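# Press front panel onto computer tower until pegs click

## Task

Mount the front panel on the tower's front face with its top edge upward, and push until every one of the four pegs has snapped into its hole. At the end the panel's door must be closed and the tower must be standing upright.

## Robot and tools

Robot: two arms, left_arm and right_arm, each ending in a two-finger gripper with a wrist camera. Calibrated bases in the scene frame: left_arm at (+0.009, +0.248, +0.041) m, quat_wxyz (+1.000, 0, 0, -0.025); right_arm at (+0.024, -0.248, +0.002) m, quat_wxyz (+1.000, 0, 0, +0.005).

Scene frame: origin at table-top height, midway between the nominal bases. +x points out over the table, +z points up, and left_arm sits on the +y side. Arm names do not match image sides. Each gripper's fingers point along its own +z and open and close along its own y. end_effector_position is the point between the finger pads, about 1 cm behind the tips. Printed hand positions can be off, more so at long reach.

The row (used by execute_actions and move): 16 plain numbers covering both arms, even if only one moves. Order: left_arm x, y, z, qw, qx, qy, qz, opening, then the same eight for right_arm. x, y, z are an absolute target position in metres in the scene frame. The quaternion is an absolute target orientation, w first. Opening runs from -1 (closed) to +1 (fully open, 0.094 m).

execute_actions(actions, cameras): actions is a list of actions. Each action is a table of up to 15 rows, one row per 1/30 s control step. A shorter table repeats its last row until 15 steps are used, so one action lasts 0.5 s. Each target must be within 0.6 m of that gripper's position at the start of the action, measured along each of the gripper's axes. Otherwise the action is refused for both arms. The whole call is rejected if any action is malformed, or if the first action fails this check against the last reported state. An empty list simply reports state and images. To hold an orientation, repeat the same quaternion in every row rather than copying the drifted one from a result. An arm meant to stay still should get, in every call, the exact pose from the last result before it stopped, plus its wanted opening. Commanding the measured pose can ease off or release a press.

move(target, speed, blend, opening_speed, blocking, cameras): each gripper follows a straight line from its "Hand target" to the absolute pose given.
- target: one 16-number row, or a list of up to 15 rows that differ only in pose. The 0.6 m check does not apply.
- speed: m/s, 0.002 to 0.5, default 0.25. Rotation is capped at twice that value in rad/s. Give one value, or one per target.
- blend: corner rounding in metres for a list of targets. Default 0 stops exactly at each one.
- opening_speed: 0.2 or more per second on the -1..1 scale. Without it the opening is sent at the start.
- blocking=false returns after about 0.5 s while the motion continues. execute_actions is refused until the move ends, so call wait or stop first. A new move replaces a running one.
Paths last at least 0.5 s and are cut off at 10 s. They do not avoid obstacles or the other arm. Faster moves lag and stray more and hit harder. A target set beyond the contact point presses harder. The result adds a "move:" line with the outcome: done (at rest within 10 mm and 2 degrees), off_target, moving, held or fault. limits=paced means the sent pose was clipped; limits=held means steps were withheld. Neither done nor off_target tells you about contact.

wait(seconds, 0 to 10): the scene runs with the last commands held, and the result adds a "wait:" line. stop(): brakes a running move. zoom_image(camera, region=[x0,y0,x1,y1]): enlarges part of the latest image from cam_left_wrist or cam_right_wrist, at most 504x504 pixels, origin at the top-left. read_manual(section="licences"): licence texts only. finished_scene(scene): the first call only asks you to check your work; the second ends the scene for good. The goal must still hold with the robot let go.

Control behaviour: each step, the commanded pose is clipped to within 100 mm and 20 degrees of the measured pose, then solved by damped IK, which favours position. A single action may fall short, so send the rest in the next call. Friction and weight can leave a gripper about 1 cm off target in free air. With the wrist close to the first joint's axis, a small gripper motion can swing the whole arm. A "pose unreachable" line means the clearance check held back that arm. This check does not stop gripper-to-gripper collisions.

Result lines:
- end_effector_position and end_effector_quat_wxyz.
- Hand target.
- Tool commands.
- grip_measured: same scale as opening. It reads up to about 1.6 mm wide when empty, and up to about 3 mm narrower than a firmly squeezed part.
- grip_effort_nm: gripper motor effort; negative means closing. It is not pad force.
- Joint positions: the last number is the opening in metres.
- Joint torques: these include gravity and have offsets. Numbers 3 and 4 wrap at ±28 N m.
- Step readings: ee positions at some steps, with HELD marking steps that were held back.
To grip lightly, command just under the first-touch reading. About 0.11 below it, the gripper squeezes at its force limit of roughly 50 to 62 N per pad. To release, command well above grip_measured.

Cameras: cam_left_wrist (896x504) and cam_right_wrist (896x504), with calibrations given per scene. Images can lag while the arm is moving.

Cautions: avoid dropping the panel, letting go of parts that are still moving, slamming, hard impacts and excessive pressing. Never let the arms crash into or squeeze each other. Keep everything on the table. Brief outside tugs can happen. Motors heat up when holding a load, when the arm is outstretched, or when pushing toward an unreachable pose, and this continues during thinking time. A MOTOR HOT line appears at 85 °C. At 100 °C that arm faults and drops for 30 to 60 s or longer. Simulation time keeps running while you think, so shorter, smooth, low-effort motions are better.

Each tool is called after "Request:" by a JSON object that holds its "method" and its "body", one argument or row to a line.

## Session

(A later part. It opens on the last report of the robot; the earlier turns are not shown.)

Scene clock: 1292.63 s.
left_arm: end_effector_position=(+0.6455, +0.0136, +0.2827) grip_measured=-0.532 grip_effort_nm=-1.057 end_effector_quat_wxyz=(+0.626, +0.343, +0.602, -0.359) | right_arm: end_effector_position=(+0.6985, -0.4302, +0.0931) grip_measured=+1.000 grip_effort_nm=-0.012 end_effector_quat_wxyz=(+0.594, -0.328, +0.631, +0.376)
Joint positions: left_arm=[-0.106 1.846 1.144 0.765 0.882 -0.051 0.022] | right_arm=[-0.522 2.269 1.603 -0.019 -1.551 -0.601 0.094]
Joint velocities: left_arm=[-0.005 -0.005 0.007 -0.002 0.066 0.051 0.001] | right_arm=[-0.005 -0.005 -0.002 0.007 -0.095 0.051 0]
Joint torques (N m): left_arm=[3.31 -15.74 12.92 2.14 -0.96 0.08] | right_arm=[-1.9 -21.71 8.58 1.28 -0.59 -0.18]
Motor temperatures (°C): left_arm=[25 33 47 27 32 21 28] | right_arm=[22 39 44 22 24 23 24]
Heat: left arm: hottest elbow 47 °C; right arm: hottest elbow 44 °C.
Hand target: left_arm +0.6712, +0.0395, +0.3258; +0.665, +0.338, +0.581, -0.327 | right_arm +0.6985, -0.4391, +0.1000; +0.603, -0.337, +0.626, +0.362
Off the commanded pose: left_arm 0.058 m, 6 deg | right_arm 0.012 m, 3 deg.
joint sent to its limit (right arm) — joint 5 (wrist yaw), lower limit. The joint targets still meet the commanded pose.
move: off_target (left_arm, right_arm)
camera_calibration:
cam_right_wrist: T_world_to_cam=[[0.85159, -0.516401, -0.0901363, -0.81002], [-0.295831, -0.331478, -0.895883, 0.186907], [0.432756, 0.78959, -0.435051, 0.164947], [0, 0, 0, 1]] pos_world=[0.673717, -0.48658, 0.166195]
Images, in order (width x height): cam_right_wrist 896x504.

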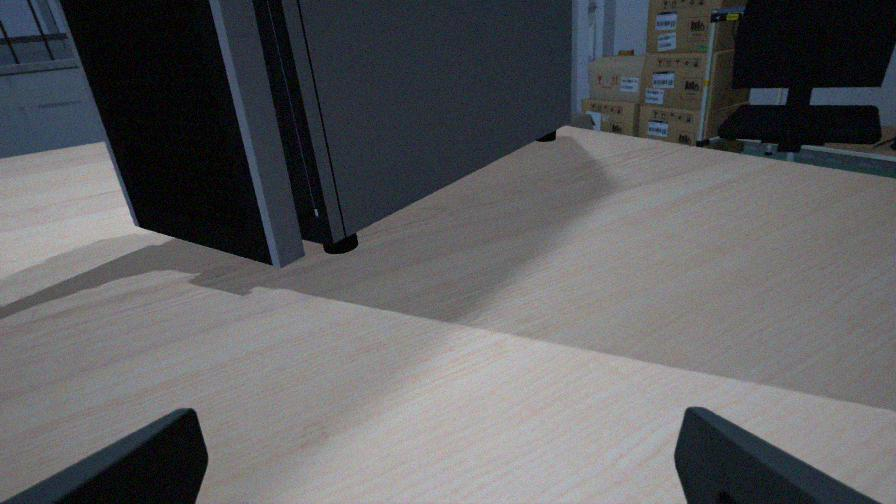

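Request:
{"method": "move", "body": {
  "target": [0.672,0.036,0.326,0.678,0.357,0.569,-0.311,-0.75,0.6985,-0.4302,0.0931,0.603,-0.337,0.626,0.362,1],
  "speed": 0.1,
  "cameras": ["cam_right_wrist"]
}}

Request:
{"method": "zoom_image", "body": {
  "camera": "cam_right_wrist",
  "region": [220, 120, 370, 260]
}}

Scene clock: 1303.80 s.
left_arm: end_effector_position=(+0.6455, +0.0136, +0.2827) grip_measured=-0.532 grip_effort_nm=-1.057 end_effector_quat_wxyz=(+0.627, +0.345, +0.600, -0.356) | right_arm: end_effector_position=(+0.6978, -0.4298, +0.0913) grip_measured=+1.000 grip_effort_nm=-0.012 end_effector_quat_wxyz=(+0.595, -0.331, +0.630, +0.372)
Joint positions: left_arm=[-0.106 1.846 1.144 0.765 0.882 -0.044 0.022] | right_arm=[-0.522 2.269 1.597 -0.013 -1.548 -0.61 0.094]
Joint velocities: left_arm=[-0.005 -0.015 -0.002 -0.007 0.066 -0.022 0] | right_arm=[0.005 -0.005 -0.002 0.002 -0.051 -0.007 0]
Joint torques (N m): left_arm=[2.96 -15.91 12.22 2.65 -0.97 0.5] | right_arm=[-1.14 -21.13 7.72 1.33 -0.31 -0.16]
Motor temperatures (°C): left_arm=[25 33 46 27 32 21 28] | right_arm=[22 41 43 22 24 23 24]
Heat: left arm: hottest elbow 46 °C; right arm: hottest elbow 43 °C.
Hand target: left_arm +0.6679, +0.0372, +0.3257; +0.675, +0.355, +0.568, -0.309 | right_arm +0.6985, -0.4303, +0.0931; +0.601, -0.339, +0.627, +0.362
Off the commanded pose: left_arm 0.056 m, 9 deg | right_arm 0.002 m, 2 deg.
move: off_target (left_arm)
camera_calibration:
cam_right_wrist: T_world_to_cam=[[0.851271, -0.51862, -0.0798182, -0.811008], [-0.289242, -0.336864, -0.896025, 0.17829], [0.437809, 0.785847, -0.43677, 0.159178], [0, 0, 0, 1]] pos_world=[0.672267, -0.485635, 0.164543]
Images, in order (width x height): cam_right_wrist 896x504.

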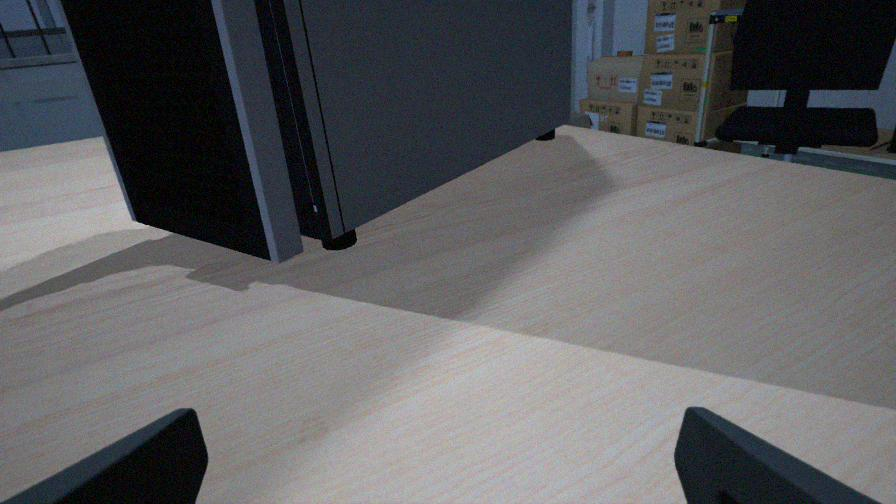

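Scaled by 3.360 from the camera's 896x504 image, which has a finer 1280x720 frame.

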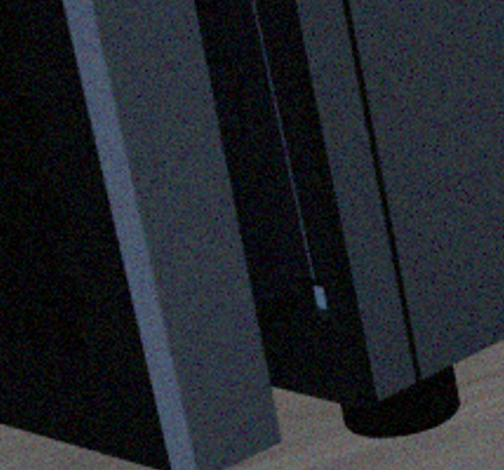

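Request:
{"method": "move", "body": {
  "target": [0.672,0.036,0.324,0.688,0.375,0.555,-0.293,-0.75,0.6978,-0.4298,0.0913,0.603,-0.337,0.626,0.362,1],
  "speed": 0.1,
  "cameras": ["cam_right_wrist"]
}}

Request:
{"method": "zoom_image", "body": {
  "camera": "cam_right_wrist",
  "region": [220, 120, 370, 260]
}}

Scene clock: 1311.60 s.
left_arm: end_effector_position=(+0.6449, +0.0144, +0.2826) grip_measured=-0.532 grip_effort_nm=-1.072 end_effector_quat_wxyz=(+0.630, +0.353, +0.596, -0.352) | right_arm: end_effector_position=(+0.6978, -0.4298, +0.0913) grip_measured=+1.000 grip_effort_nm=-0.007 end_effector_quat_wxyz=(+0.596, -0.332, +0.630, +0.371)
Joint positions: left_arm=[-0.104 1.846 1.144 0.765 0.89 -0.024 0.022] | right_arm=[-0.522 2.269 1.597 -0.012 -1.548 -0.612 0.094]
Joint velocities: left_arm=[-0.015 -0.005 -0.017 -0.007 -0.051 0.022 -0.001] | right_arm=[-0.005 -0.005 0.012 -0.017 -0.022 0.022 0]
Joint torques (N m): left_arm=[2.73 -15.21 12.16 3.23 -1.03 0.81] | right_arm=[-1.14 -21.25 7.56 1.37 -0.31 -0.15]
Motor temperatures (°C): left_arm=[25 33 46 27 32 22 28] | right_arm=[22 42 43 22 24 23 24]
Heat: left arm: hottest elbow 46 °C; right arm: hottest elbow 43 °C.
Hand target: left_arm +0.6678, +0.0372, +0.3238; +0.685, +0.372, +0.555, -0.292 | right_arm +0.6978, -0.4299, +0.0913; +0.600, -0.339, +0.627, +0.363
Off the commanded pose: left_arm 0.054 m, 11 deg | right_arm 0.000 m, 1 deg.
move: off_target (left_arm)
camera_calibration:
cam_right_wrist: T_world_to_cam=[[0.851469, -0.518697, -0.077157, -0.81144], [-0.287163, -0.338076, -0.896238, 0.17636], [0.438791, 0.785276, -0.436812, 0.158261], [0, 0, 0, 1]] pos_world=[0.672116, -0.485547, 0.164582]
Images, in order (width x height): cam_right_wrist 896x504.

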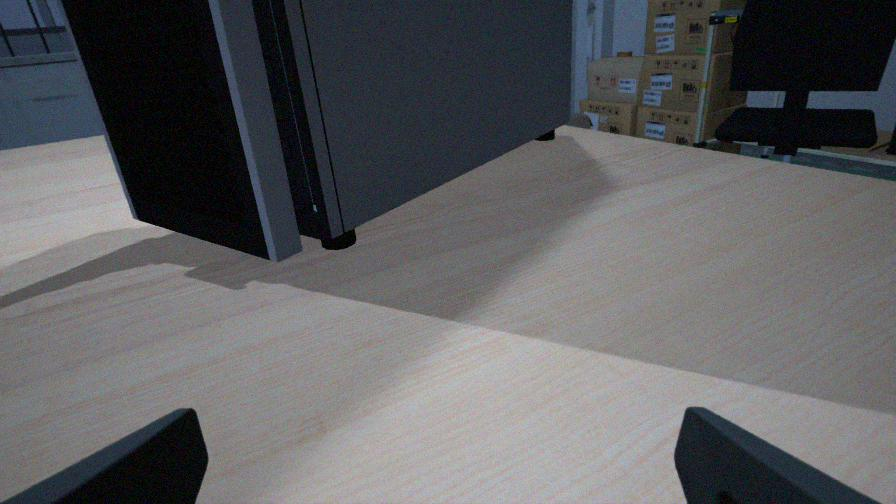

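Scaled by 3.360 from the camera's 896x504 image, which has a finer 1280x720 frame.

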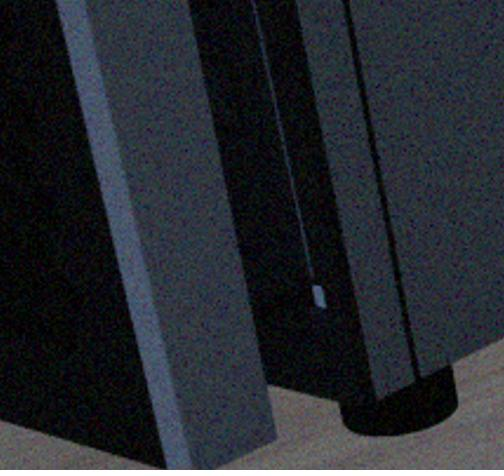

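Request:
{"method": "move", "body": {
  "target": [0.672,0.036,0.324,0.688,0.375,0.555,-0.293,-0.75,0.722,-0.436,0.4401,0.604,-0.338,0.614,0.370,1],
  "cameras": ["cam_right_wrist"]
}}

Request:
{"method": "zoom_image", "body": {
  "camera": "cam_right_wrist",
  "region": [190, 90, 310, 190]
}}

Scene clock: 1318.20 s.
left_arm: end_effector_position=(+0.6450, +0.0147, +0.2826) grip_measured=-0.532 grip_effort_nm=-1.062 end_effector_quat_wxyz=(+0.630, +0.353, +0.596, -0.351) | right_arm: end_effector_position=(+0.7168, -0.4405, +0.4236) grip_measured=+1.000 grip_effort_nm=-0.007 end_effector_quat_wxyz=(+0.598, -0.329, +0.628, +0.373)
Joint positions: left_arm=[-0.103 1.846 1.144 0.765 0.89 -0.024 0.022] | right_arm=[-0.522 2.004 2 -0.289 -1.551 -0.218 0.094]
Joint velocities: left_arm=[-0.005 0.015 -0.017 0.007 -0.051 -0.095 0.001] | right_arm=[0.005 0.015 0.002 -0.007 -0.007 0.066 0]
Joint torques (N m): left_arm=[3.02 -15.09 12.14 3.26 -1.05 0.78] | right_arm=[-0.62 -19.55 15.28 0.9 -0.32 0.09]
Motor temperatures (°C): left_arm=[25 33 46 27 31 22 28] | right_arm=[22 42 43 22 24 23 24]
Heat: left arm: hottest elbow 46 °C; right arm: hottest elbow 43 °C.
Hand target: left_arm +0.6679, +0.0375, +0.3238; +0.685, +0.372, +0.555, -0.292 | right_arm +0.7225, -0.4365, +0.4398; +0.602, -0.342, +0.621, +0.368
Off the commanded pose: left_arm 0.054 m, 11 deg | right_arm 0.018 m, 2 deg.
joint sent to its limit (right arm) — joint 5 (wrist yaw), lower limit. The joint targets still meet the commanded pose.
move: off_target (left_arm, right_arm)
camera_calibration:
cam_right_wrist: T_world_to_cam=[[0.850724, -0.519365, -0.0808023, -0.805759], [-0.286523, -0.329356, -0.899683, 0.480866], [0.440651, 0.788533, -0.429001, 0.300227], [0, 0, 0, 1]] pos_world=[0.690963, -0.496845, 0.496317]
Images, in order (width x height): cam_right_wrist 896x504.

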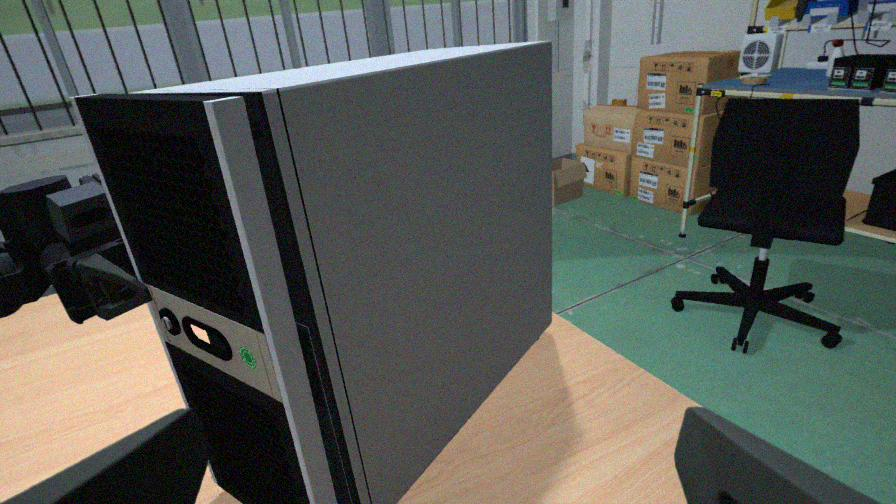

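Scaled by 4.200 from the camera's 896x504 image, which has a finer 1280x720 frame.

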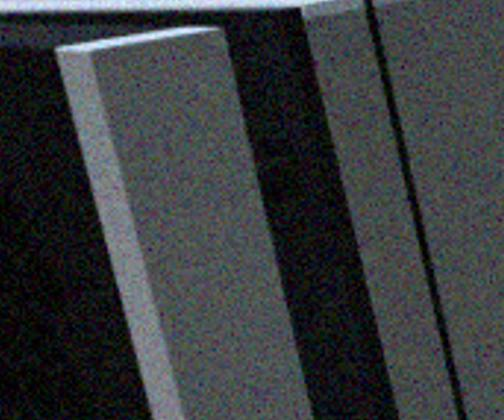

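Request:
{"method": "move", "body": {
  "target": [0.692,0.044,0.322,0.698,0.392,0.540,-0.274,-0.75,0.70,-0.44,0.10,0.604,-0.338,0.614,0.370,1],
  "speed": 0.12,
  "cameras": ["cam_right_wrist"]
}}

Request:
{"method": "zoom_image", "body": {
  "camera": "cam_right_wrist",
  "region": [220, 120, 370, 260]
}}

Scene clock: 1329.23 s.
left_arm: end_effector_position=(+0.6478, +0.0163, +0.2823) grip_measured=-0.532 grip_effort_nm=-1.057 end_effector_quat_wxyz=(+0.629, +0.371, +0.585, -0.354) | right_arm: end_effector_position=(+0.7001, -0.4311, +0.1014) grip_measured=+1.000 grip_effort_nm=-0.012 end_effector_quat_wxyz=(+0.597, -0.333, +0.629, +0.372)
Joint positions: left_arm=[-0.093 1.862 1.167 0.765 0.934 -0.003 0.022] | right_arm=[-0.522 2.26 1.603 0.011 -1.551 -0.575 0.094]
Joint velocities: left_arm=[-0.015 0.005 -0.007 -0.012 -0.007 0.037 -0.001] | right_arm=[-0.005 -0.015 -0.012 0.002 -0.007 -0.037 0]
Joint torques (N m): left_arm=[3.6 -13.92 14.17 3.26 -1.94 1.01] | right_arm=[-1.9 -20.84 8.28 1.31 -0.52 -0.17]
Motor temperatures (°C): left_arm=[25 32 46 27 31 22 28] | right_arm=[22 42 44 22 24 23 24]
Heat: left arm: hottest elbow 46 °C; right arm: hottest elbow 44 °C.
Hand target: left_arm +0.6842, +0.0470, +0.3218; +0.695, +0.388, +0.541, -0.273 | right_arm +0.6988, -0.4391, +0.1004; +0.603, -0.337, +0.626, +0.362
Off the commanded pose: left_arm 0.066 m, 13 deg | right_arm 0.009 m, 2 deg.
joint sent to its limit (right arm) — joint 5 (wrist yaw), lower limit. The joint targets still meet the commanded pose.
move: off_target (left_arm)
camera_calibration:
cam_right_wrist: T_world_to_cam=[[0.852632, -0.516941, -0.0760949, -0.813473], [-0.284516, -0.337173, -0.897421, 0.184251], [0.438257, 0.78682, -0.434562, 0.163456], [0, 0, 0, 1]] pos_world=[0.67438, -0.487004, 0.174481]
Images, in order (width x height): cam_right_wrist 896x504.

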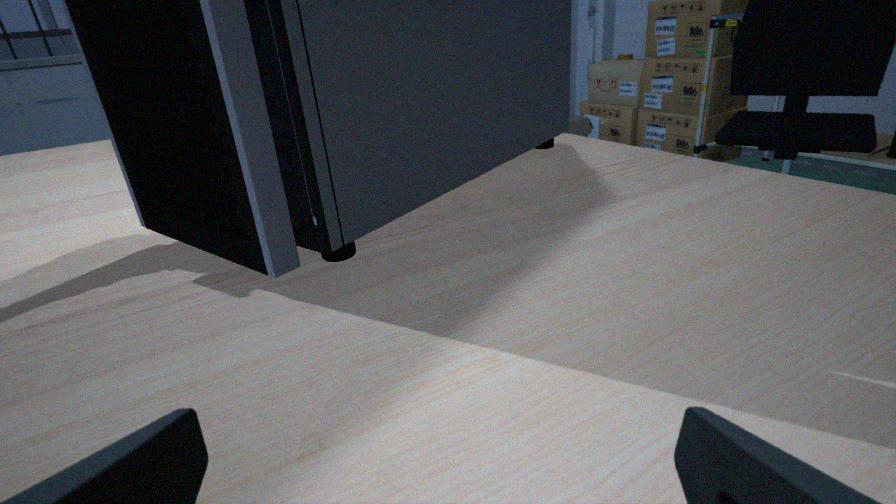

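Scaled by 3.360 from the camera's 896x504 image, which has a finer 1280x720 frame.

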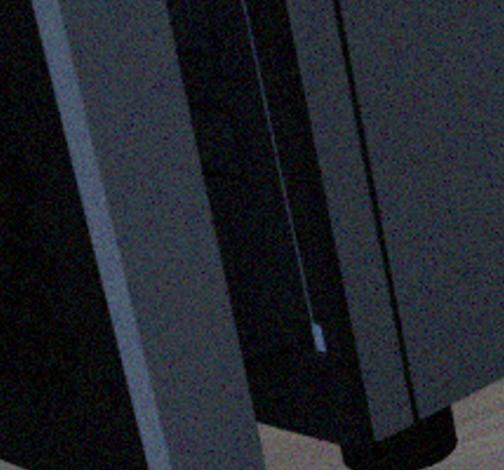

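Request:
{"method": "move", "body": {
  "target": [
    [0.692,0.044,0.322,0.698,0.392,0.540,-0.274,-0.75,0.58,-0.35,0.13,0.686,-0.171,0.686,0.171,-1],
    [0.692,0.044,0.322,0.698,0.392,0.540,-0.274,-0.75,0.655,-0.179,0.12,0.686,-0.171,0.686,0.171,-1]
  ],
  "speed": 0.2
}}

Scene clock: 1342.40 s.
left_arm: end_effector_position=(+0.6478, +0.0162, +0.2824) grip_measured=-0.532 grip_effort_nm=-1.053 end_effector_quat_wxyz=(+0.629, +0.371, +0.584, -0.354) | right_arm: end_effector_position=(+0.6410, -0.1822, +0.1142) grip_measured=-0.987 grip_effort_nm=-0.686 end_effector_quat_wxyz=(+0.682, -0.173, +0.690, +0.168)
Joint positions: left_arm=[-0.093 1.862 1.167 0.765 0.934 -0.003 0.022] | right_arm=[-0.041 1.943 0.829 1.099 -0.518 -0.01 0.001]
Joint velocities: left_arm=[0.005 -0.005 -0.007 -0.017 -0.037 -0.007 0.001] | right_arm=[-0.024 -0.015 -0.007 -0.017 -0.051 -0.037 0]
Joint torques (N m): left_arm=[3.55 -13.8 14.3 3.36 -1.96 1.02] | right_arm=[-0.97 -13.86 8.57 1.17 0.17 0.05]
Motor temperatures (°C): left_arm=[25 32 47 27 32 23 28] | right_arm=[22 42 43 22 24 23 24]
Heat: left arm: hottest elbow 47 °C; right arm: hottest elbow 43 °C.
Hand target: left_arm +0.6841, +0.0469, +0.3221; +0.695, +0.388, +0.541, -0.273 | right_arm +0.6525, -0.1821, +0.1192; +0.687, -0.170, +0.686, +0.170
Off the commanded pose: left_arm 0.065 m, 13 deg | right_arm 0.015 m, 1 deg.
move: off_target (left_arm, right_arm)
camera_calibration:
cam_left_wrist: T_world_to_cam=[[-0.87677, -0.476531, -0.0647519, 0.595108], [-0.131361, 0.366834, -0.920965, 0.378902], [0.462621, -0.798969, -0.384227, -0.0905405], [0, 0, 0, 1]] pos_world=[0.613432, 0.0722544, 0.352702]
cam_right_wrist: T_world_to_cam=[[0.453227, -0.891392, -0.00244368, -0.454057], [-0.389198, -0.195419, -0.900187, 0.356078], [0.801942, 0.40894, -0.435497, -0.302794], [0, 0, 0, 1]] pos_world=[0.587199, -0.211334, 0.187561]

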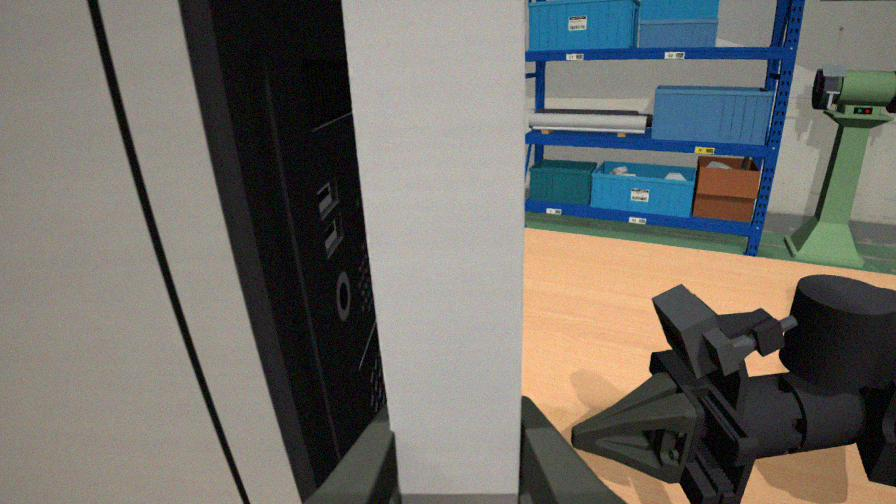

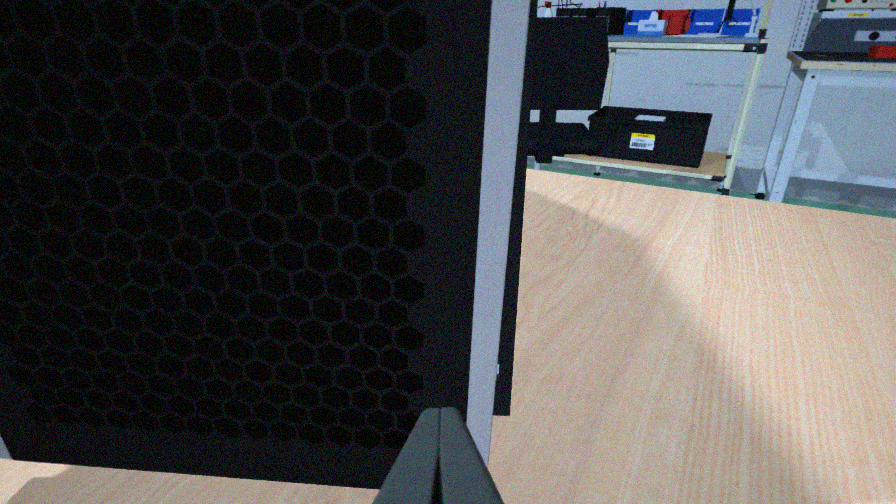

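Request:
{"method": "zoom_image", "body": {
  "camera": "cam_right_wrist",
  "region": [400, 100, 600, 460]
}}

Scaled by 1.400 from the camera's 896x504 image, which has a finer 1280x720 frame.

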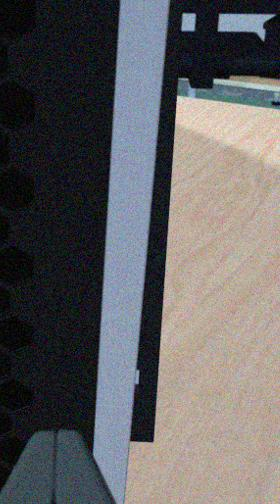

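Request:
{"method": "move", "body": {
  "target": [
    [0.655,0.015,0.324,0.701,0.365,0.542,-0.300,-0.75,0.630,-0.19,0.13,0.686,-0.171,0.686,0.171,-1],
    [0.665,0.018,0.326,0.701,0.365,0.542,-0.300,-0.75,0.630,-0.19,0.13,0.686,-0.171,0.686,0.171,-1]
  ],
  "speed": 0.1,
  "cameras": ["cam_right_wrist"]
}}

Scene clock: 1365.17 s.
left_arm: end_effector_position=(+0.6449, +0.0025, +0.2841) grip_measured=-0.533 grip_effort_nm=-1.062 end_effector_quat_wxyz=(+0.644, +0.351, +0.583, -0.348) | right_arm: end_effector_position=(+0.6306, -0.1830, +0.1219) grip_measured=-0.987 grip_effort_nm=-0.686 end_effector_quat_wxyz=(+0.682, -0.176, +0.688, +0.172)
Joint positions: left_arm=[-0.127 1.862 1.144 0.828 0.858 -0.037 0.022] | right_arm=[-0.047 1.91 0.8 1.099 -0.533 -0.01 0.001]
Joint velocities: left_arm=[-0.015 0.005 0.002 0.017 0.037 0.051 0] | right_arm=[-0.005 0.005 -0.002 -0.007 0.022 -0.022 0.001]
Joint torques (N m): left_arm=[1.85 -15.74 11.07 3.79 -1.37 0.53] | right_arm=[-2.02 -15.68 5.18 1.17 -0.11 0.06]
Motor temperatures (°C): left_arm=[25 32 49 27 33 23 28] | right_arm=[22 39 43 22 24 23 25]
Heat: left arm: hottest elbow 49 °C; right arm: hottest elbow 43 °C.
Hand target: left_arm +0.6618, +0.0189, +0.3257; +0.697, +0.363, +0.542, -0.299 | right_arm +0.6301, -0.1899, +0.1299; +0.686, -0.171, +0.686, +0.171
Off the commanded pose: left_arm 0.049 m, 10 deg | right_arm 0.011 m, 1 deg.
move: off_target (left_arm, right_arm)
camera_calibration:
cam_right_wrist: T_world_to_cam=[[0.46205, -0.886853, -0.000949875, -0.454946], [-0.384144, -0.199173, -0.901534, 0.355082], [0.799339, 0.416919, -0.432708, -0.287966], [0, 0, 0, 1]] pos_world=[0.576793, -0.212689, 0.195082]
Images, in order (width x height): cam_right_wrist 896x504.

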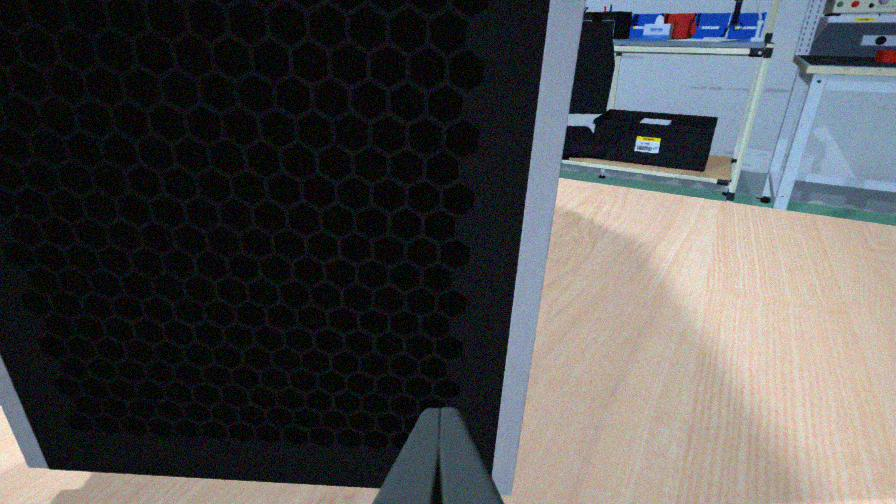

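Request:
{"method": "move", "body": {
  "target": [
    [0.665,0.018,0.326,0.701,0.365,0.542,-0.300,-0.75,0.56,-0.32,0.3,0.686,-0.171,0.686,0.171,0.5],
    [0.665,0.018,0.326,0.701,0.365,0.542,-0.300,-0.75,0.5702,-0.266,0.658,0.583,-0.207,0.733,0.284,1]
  ],
  "cameras": ["cam_right_wrist"]
}}

Request:
{"method": "zoom_image", "body": {
  "camera": "cam_right_wrist",
  "region": [260, 260, 560, 450]
}}

every target must give the same right_gripper/opening; nothing of the call was run
Scene clock: 1373.30 s.
left_arm: end_effector_position=(+0.6450, +0.0026, +0.2841) grip_measured=-0.533 grip_effort_nm=-1.057 end_effector_quat_wxyz=(+0.644, +0.351, +0.584, -0.348) | right_arm: end_effector_position=(+0.6303, -0.1830, +0.1216) grip_measured=-0.987 grip_effort_nm=-0.686 end_effector_quat_wxyz=(+0.682, -0.176, +0.689, +0.172)
Joint positions: left_arm=[-0.127 1.862 1.144 0.828 0.858 -0.038 0.022] | right_arm=[-0.047 1.91 0.8 1.099 -0.533 -0.01 0.001]
Joint velocities: left_arm=[-0.005 -0.005 -0.002 -0.007 0.037 -0.022 -0.001] | right_arm=[-0.005 -0.015 0.032 -0.012 -0.051 -0.081 0]
Joint torques (N m): left_arm=[1.85 -15.91 11.1 3.77 -1.35 0.54] | right_arm=[-2.26 -15.97 5.3 1.46 -0.14 0.05]
Motor temperatures (°C): left_arm=[25 32 49 27 32 23 28] | right_arm=[22 38 41 22 24 23 25]
Heat: left arm: hottest elbow 49 °C; right arm: hottest elbow 41 °C.
Hand target: left_arm +0.6618, +0.0189, +0.3257; +0.697, +0.363, +0.542, -0.299 | right_arm +0.6301, -0.1899, +0.1298; +0.686, -0.171, +0.686, +0.171
Tool commands: left_gripper/opening=-0.75 right_gripper/opening=-1.0
Off the commanded pose: left_arm 0.049 m, 10 deg | right_arm 0.011 m, 1 deg.

Scaled by 1.680 from the camera's 896x504 image, which has a finer 1280x720 frame.

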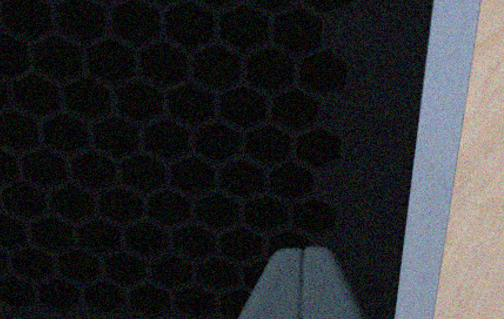

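Request:
{"method": "move", "body": {
  "target": [
    [0.665,0.018,0.326,0.701,0.365,0.542,-0.300,-0.75,0.58,-0.35,0.2,0.686,-0.171,0.686,0.171,1],
    [0.665,0.018,0.326,0.701,0.365,0.542,-0.300,-0.75,0.70,-0.44,0.30,0.604,-0.338,0.614,0.370,1],
    [0.665,0.018,0.326,0.701,0.365,0.542,-0.300,-0.75,0.70,-0.43,0.52,0.604,-0.338,0.614,0.370,1],
    [0.665,0.018,0.326,0.701,0.365,0.542,-0.300,-0.75,0.5702,-0.266,0.658,0.583,-0.207,0.733,0.284,1]
  ],
  "cameras": ["cam_right_wrist"]
}}

Request:
{"method": "zoom_image", "body": {
  "camera": "cam_right_wrist",
  "region": [260, 260, 560, 450]
}}

Request:
{"method": "move", "body": {
  "target": [0.665,0.018,0.326,0.701,0.365,0.542,-0.300,-0.75,0.7226,-0.4366,0.4356,0.604,-0.338,0.614,0.370,1],
  "cameras": ["cam_right_wrist"]
}}

Request:
{"method": "zoom_image", "body": {
  "camera": "cam_right_wrist",
  "region": [190, 90, 310, 190]
}}

Request:
{"method": "move", "body": {
  "target": [0.665,0.018,0.326,0.701,0.365,0.542,-0.300,-0.75,0.70,-0.44,0.10,0.604,-0.338,0.614,0.370,1],
  "cameras": ["cam_right_wrist"]
}}

Request:
{"method": "zoom_image", "body": {
  "camera": "cam_right_wrist",
  "region": [220, 120, 370, 260]
}}

Scene clock: 1412.97 s.
left_arm: end_effector_position=(+0.6450, +0.0026, +0.2841) grip_measured=-0.533 grip_effort_nm=-1.062 end_effector_quat_wxyz=(+0.644, +0.351, +0.584, -0.348) | right_arm: end_effector_position=(+0.5736, -0.2709, +0.6344) grip_measured=+0.998 grip_effort_nm=0.125 end_effector_quat_wxyz=(+0.570, -0.191, +0.743, +0.295)
Joint positions: left_arm=[-0.127 1.862 1.144 0.828 0.858 -0.038 0.022] | right_arm=[-0.319 1.426 1.895 -0.81 -1.011 -0.065 0.094]
Joint velocities: left_arm=[0.005 -0.015 0.002 -0.002 0.022 -0.037 0.002] | right_arm=[0.015 -0.005 -0.012 -0.027 -0.022 -0.022 0.001]
Joint torques (N m): left_arm=[1.73 -15.85 11.07 3.77 -1.33 0.53] | right_arm=[-1.03 -11.22 14.3 0.64 -0.04 -0.17]
Motor temperatures (°C): left_arm=[25 31 48 27 31 23 28] | right_arm=[22 37 39 22 24 23 25]
Heat: left arm: hottest elbow 48 °C; right arm: hottest elbow 39 °C.
Hand target: left_arm +0.6618, +0.0189, +0.3257; +0.697, +0.363, +0.541, -0.299 | right_arm +0.5710, -0.2651, +0.6555; +0.583, -0.207, +0.732, +0.284
Off the commanded pose: left_arm 0.049 m, 10 deg | right_arm 0.024 m, 3 deg.
move: off_target (left_arm, right_arm)
camera_calibration:
cam_right_wrist: T_world_to_cam=[[0.604788, -0.764435, -0.223316, -0.41376], [-0.571013, -0.220773, -0.790698, 0.808775], [0.555136, 0.605721, -0.570023, 0.29434], [0, 0, 0, 1]] pos_world=[0.548659, -0.316026, 0.714879]
Images, in order (width x height): cam_right_wrist 896x504.

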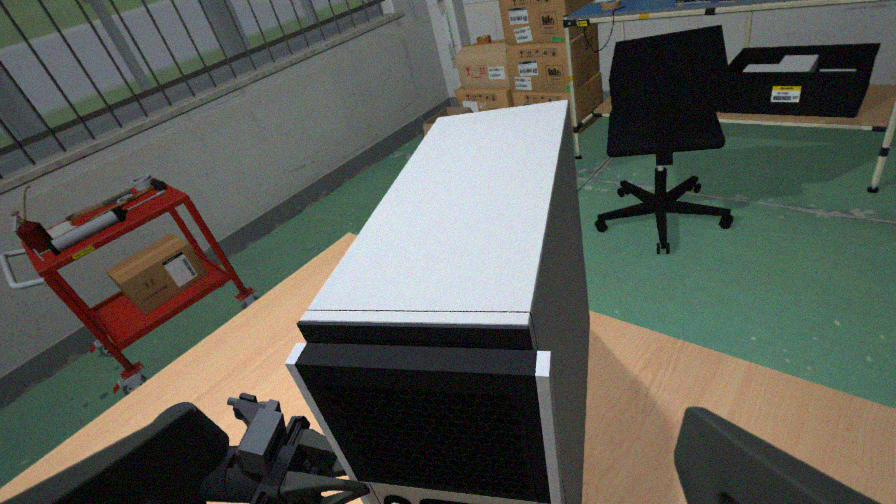

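Scaled by 1.680 from the camera's 896x504 image, which has a finer 1280x720 frame.

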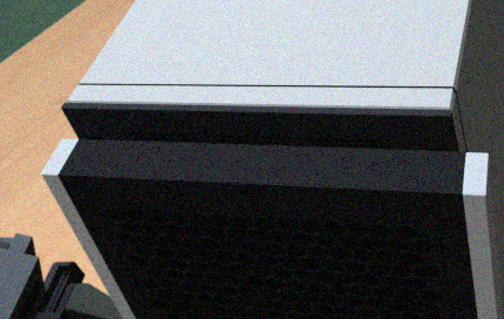

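Scene clock: 1415.13 s.
left_arm: end_effector_position=(+0.6451, +0.0026, +0.2841) grip_measured=-0.533 grip_effort_nm=-1.072 end_effector_quat_wxyz=(+0.644, +0.351, +0.584, -0.348) | right_arm: end_effector_position=(+0.7233, -0.4309, +0.4085) grip_measured=+0.998 grip_effort_nm=0.125 end_effector_quat_wxyz=(+0.588, -0.323, +0.631, +0.389)
Joint positions: left_arm=[-0.127 1.862 1.144 0.828 0.857 -0.039 0.022] | right_arm=[-0.506 2.017 1.983 -0.267 -1.551 -0.189 0.094]
Joint velocities: left_arm=[-0.005 0.005 -0.002 -0.017 0.051 0.007 0] | right_arm=[-0.005 0.005 -0.007 0.002 0.007 -0.081 0]
Joint torques (N m): left_arm=[1.96 -15.79 11.1 3.85 -1.37 0.59] | right_arm=[-1.96 -20.89 15.24 1.35 -0.33 0.01]
Motor temperatures (°C): left_arm=[25 31 48 27 31 23 28] | right_arm=[22 37 40 22 24 23 25]
Heat: left arm: hottest elbow 48 °C; right arm: hottest elbow 40 °C.
Hand target: left_arm +0.6618, +0.0190, +0.3258; +0.697, +0.362, +0.541, -0.299 | right_arm +0.7223, -0.4345, +0.4376; +0.601, -0.342, +0.621, +0.370
Off the commanded pose: left_arm 0.049 m, 10 deg | right_arm 0.028 m, 4 deg.
joint sent to its limit (right arm) — joint 5 (wrist yaw), lower limit. The joint targets still meet the commanded pose.
move: off_target (left_arm, right_arm)
camera_calibration:
cam_right_wrist: T_world_to_cam=[[0.855919, -0.503735, -0.116853, -0.789859], [-0.309538, -0.318077, -0.89611, 0.492279], [0.414233, 0.803168, -0.428173, 0.308414], [0, 0, 0, 1]] pos_world=[0.700679, -0.489005, 0.480893]
Images, in order (width x height): cam_right_wrist 896x504.

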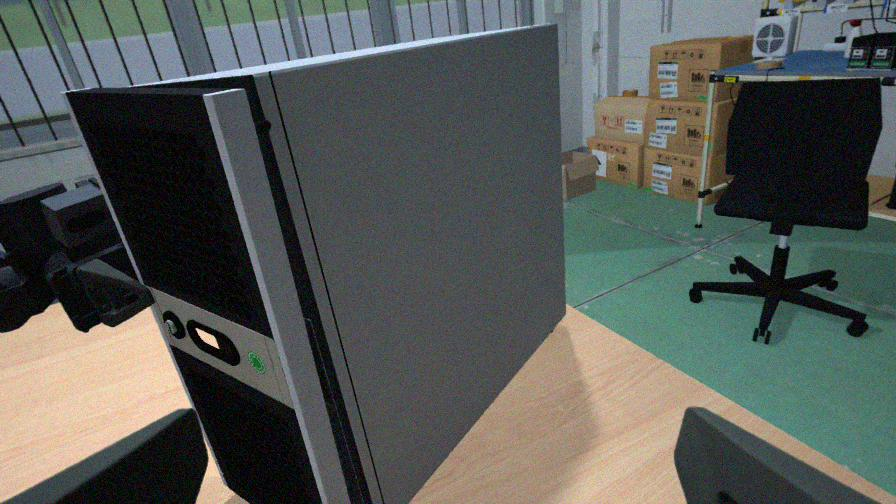

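Scaled by 4.200 from the camera's 896x504 image, which has a finer 1280x720 frame.

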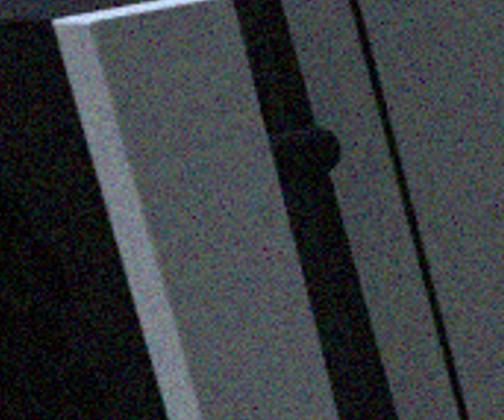

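Scene clock: 1417.23 s.
left_arm: end_effector_position=(+0.6451, +0.0026, +0.2841) grip_measured=-0.533 grip_effort_nm=-1.062 end_effector_quat_wxyz=(+0.644, +0.351, +0.584, -0.348) | right_arm: end_effector_position=(+0.6989, -0.4302, +0.0936) grip_measured=+0.998 grip_effort_nm=0.120 end_effector_quat_wxyz=(+0.594, -0.328, +0.631, +0.376)
Joint positions: left_arm=[-0.127 1.862 1.144 0.828 0.857 -0.039 0.022] | right_arm=[-0.522 2.27 1.594 0.044 -1.551 -0.548 0.094]
Joint velocities: left_arm=[-0.005 -0.005 -0.007 -0.027 0.022 -0.007 0] | right_arm=[-0.005 0.005 -0.007 0.002 -0.007 0.051 0.001]
Joint torques (N m): left_arm=[1.85 -15.68 11.04 3.85 -1.35 0.55] | right_arm=[-2.08 -22.48 8.59 1.22 -0.56 -0.16]
Motor temperatures (°C): left_arm=[25 31 48 27 31 23 28] | right_arm=[22 38 40 22 24 23 25]
Heat: left arm: hottest elbow 48 °C; right arm: hottest elbow 40 °C.
Hand target: left_arm +0.6618, +0.0189, +0.3257; +0.697, +0.363, +0.541, -0.299 | right_arm +0.6989, -0.4392, +0.1004; +0.603, -0.337, +0.626, +0.362
Off the commanded pose: left_arm 0.049 m, 10 deg | right_arm 0.012 m, 3 deg.
joint sent to its limit (right arm) — joint 5 (wrist yaw), lower limit. The joint targets still meet the commanded pose.
move: off_target (left_arm, right_arm)
camera_calibration:
cam_right_wrist: T_world_to_cam=[[0.851718, -0.516317, -0.0894022, -0.810433], [-0.294748, -0.330999, -0.896417, 0.186956], [0.433243, 0.789846, -0.434101, 0.164593], [0, 0, 0, 1]] pos_world=[0.674057, -0.486561, 0.166586]
Images, in order (width x height): cam_right_wrist 896x504.

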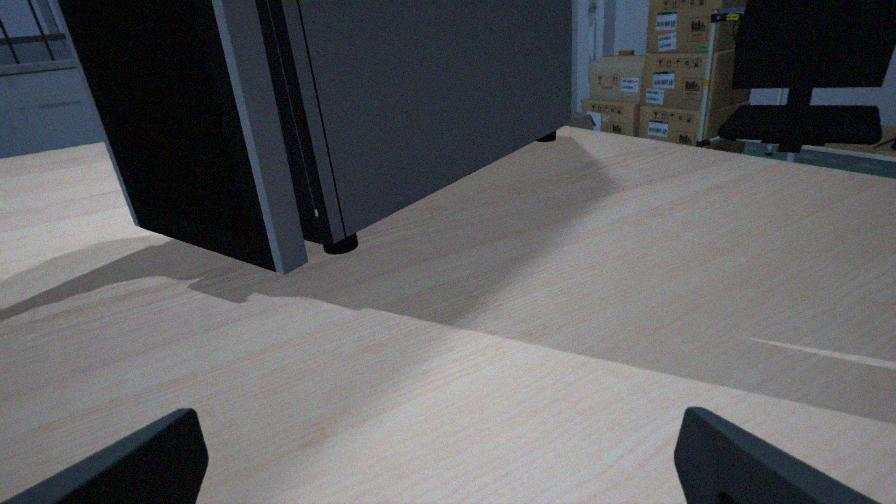

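Scaled by 3.360 from the camera's 896x504 image, which has a finer 1280x720 frame.

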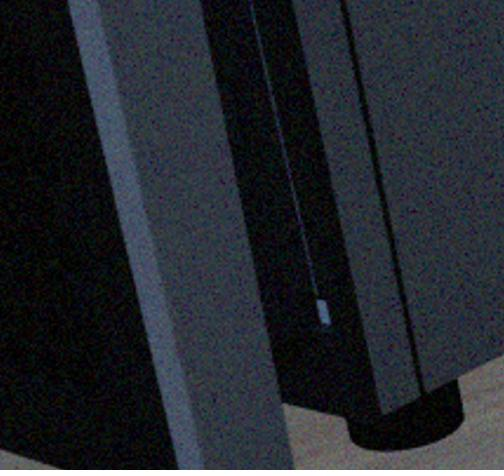

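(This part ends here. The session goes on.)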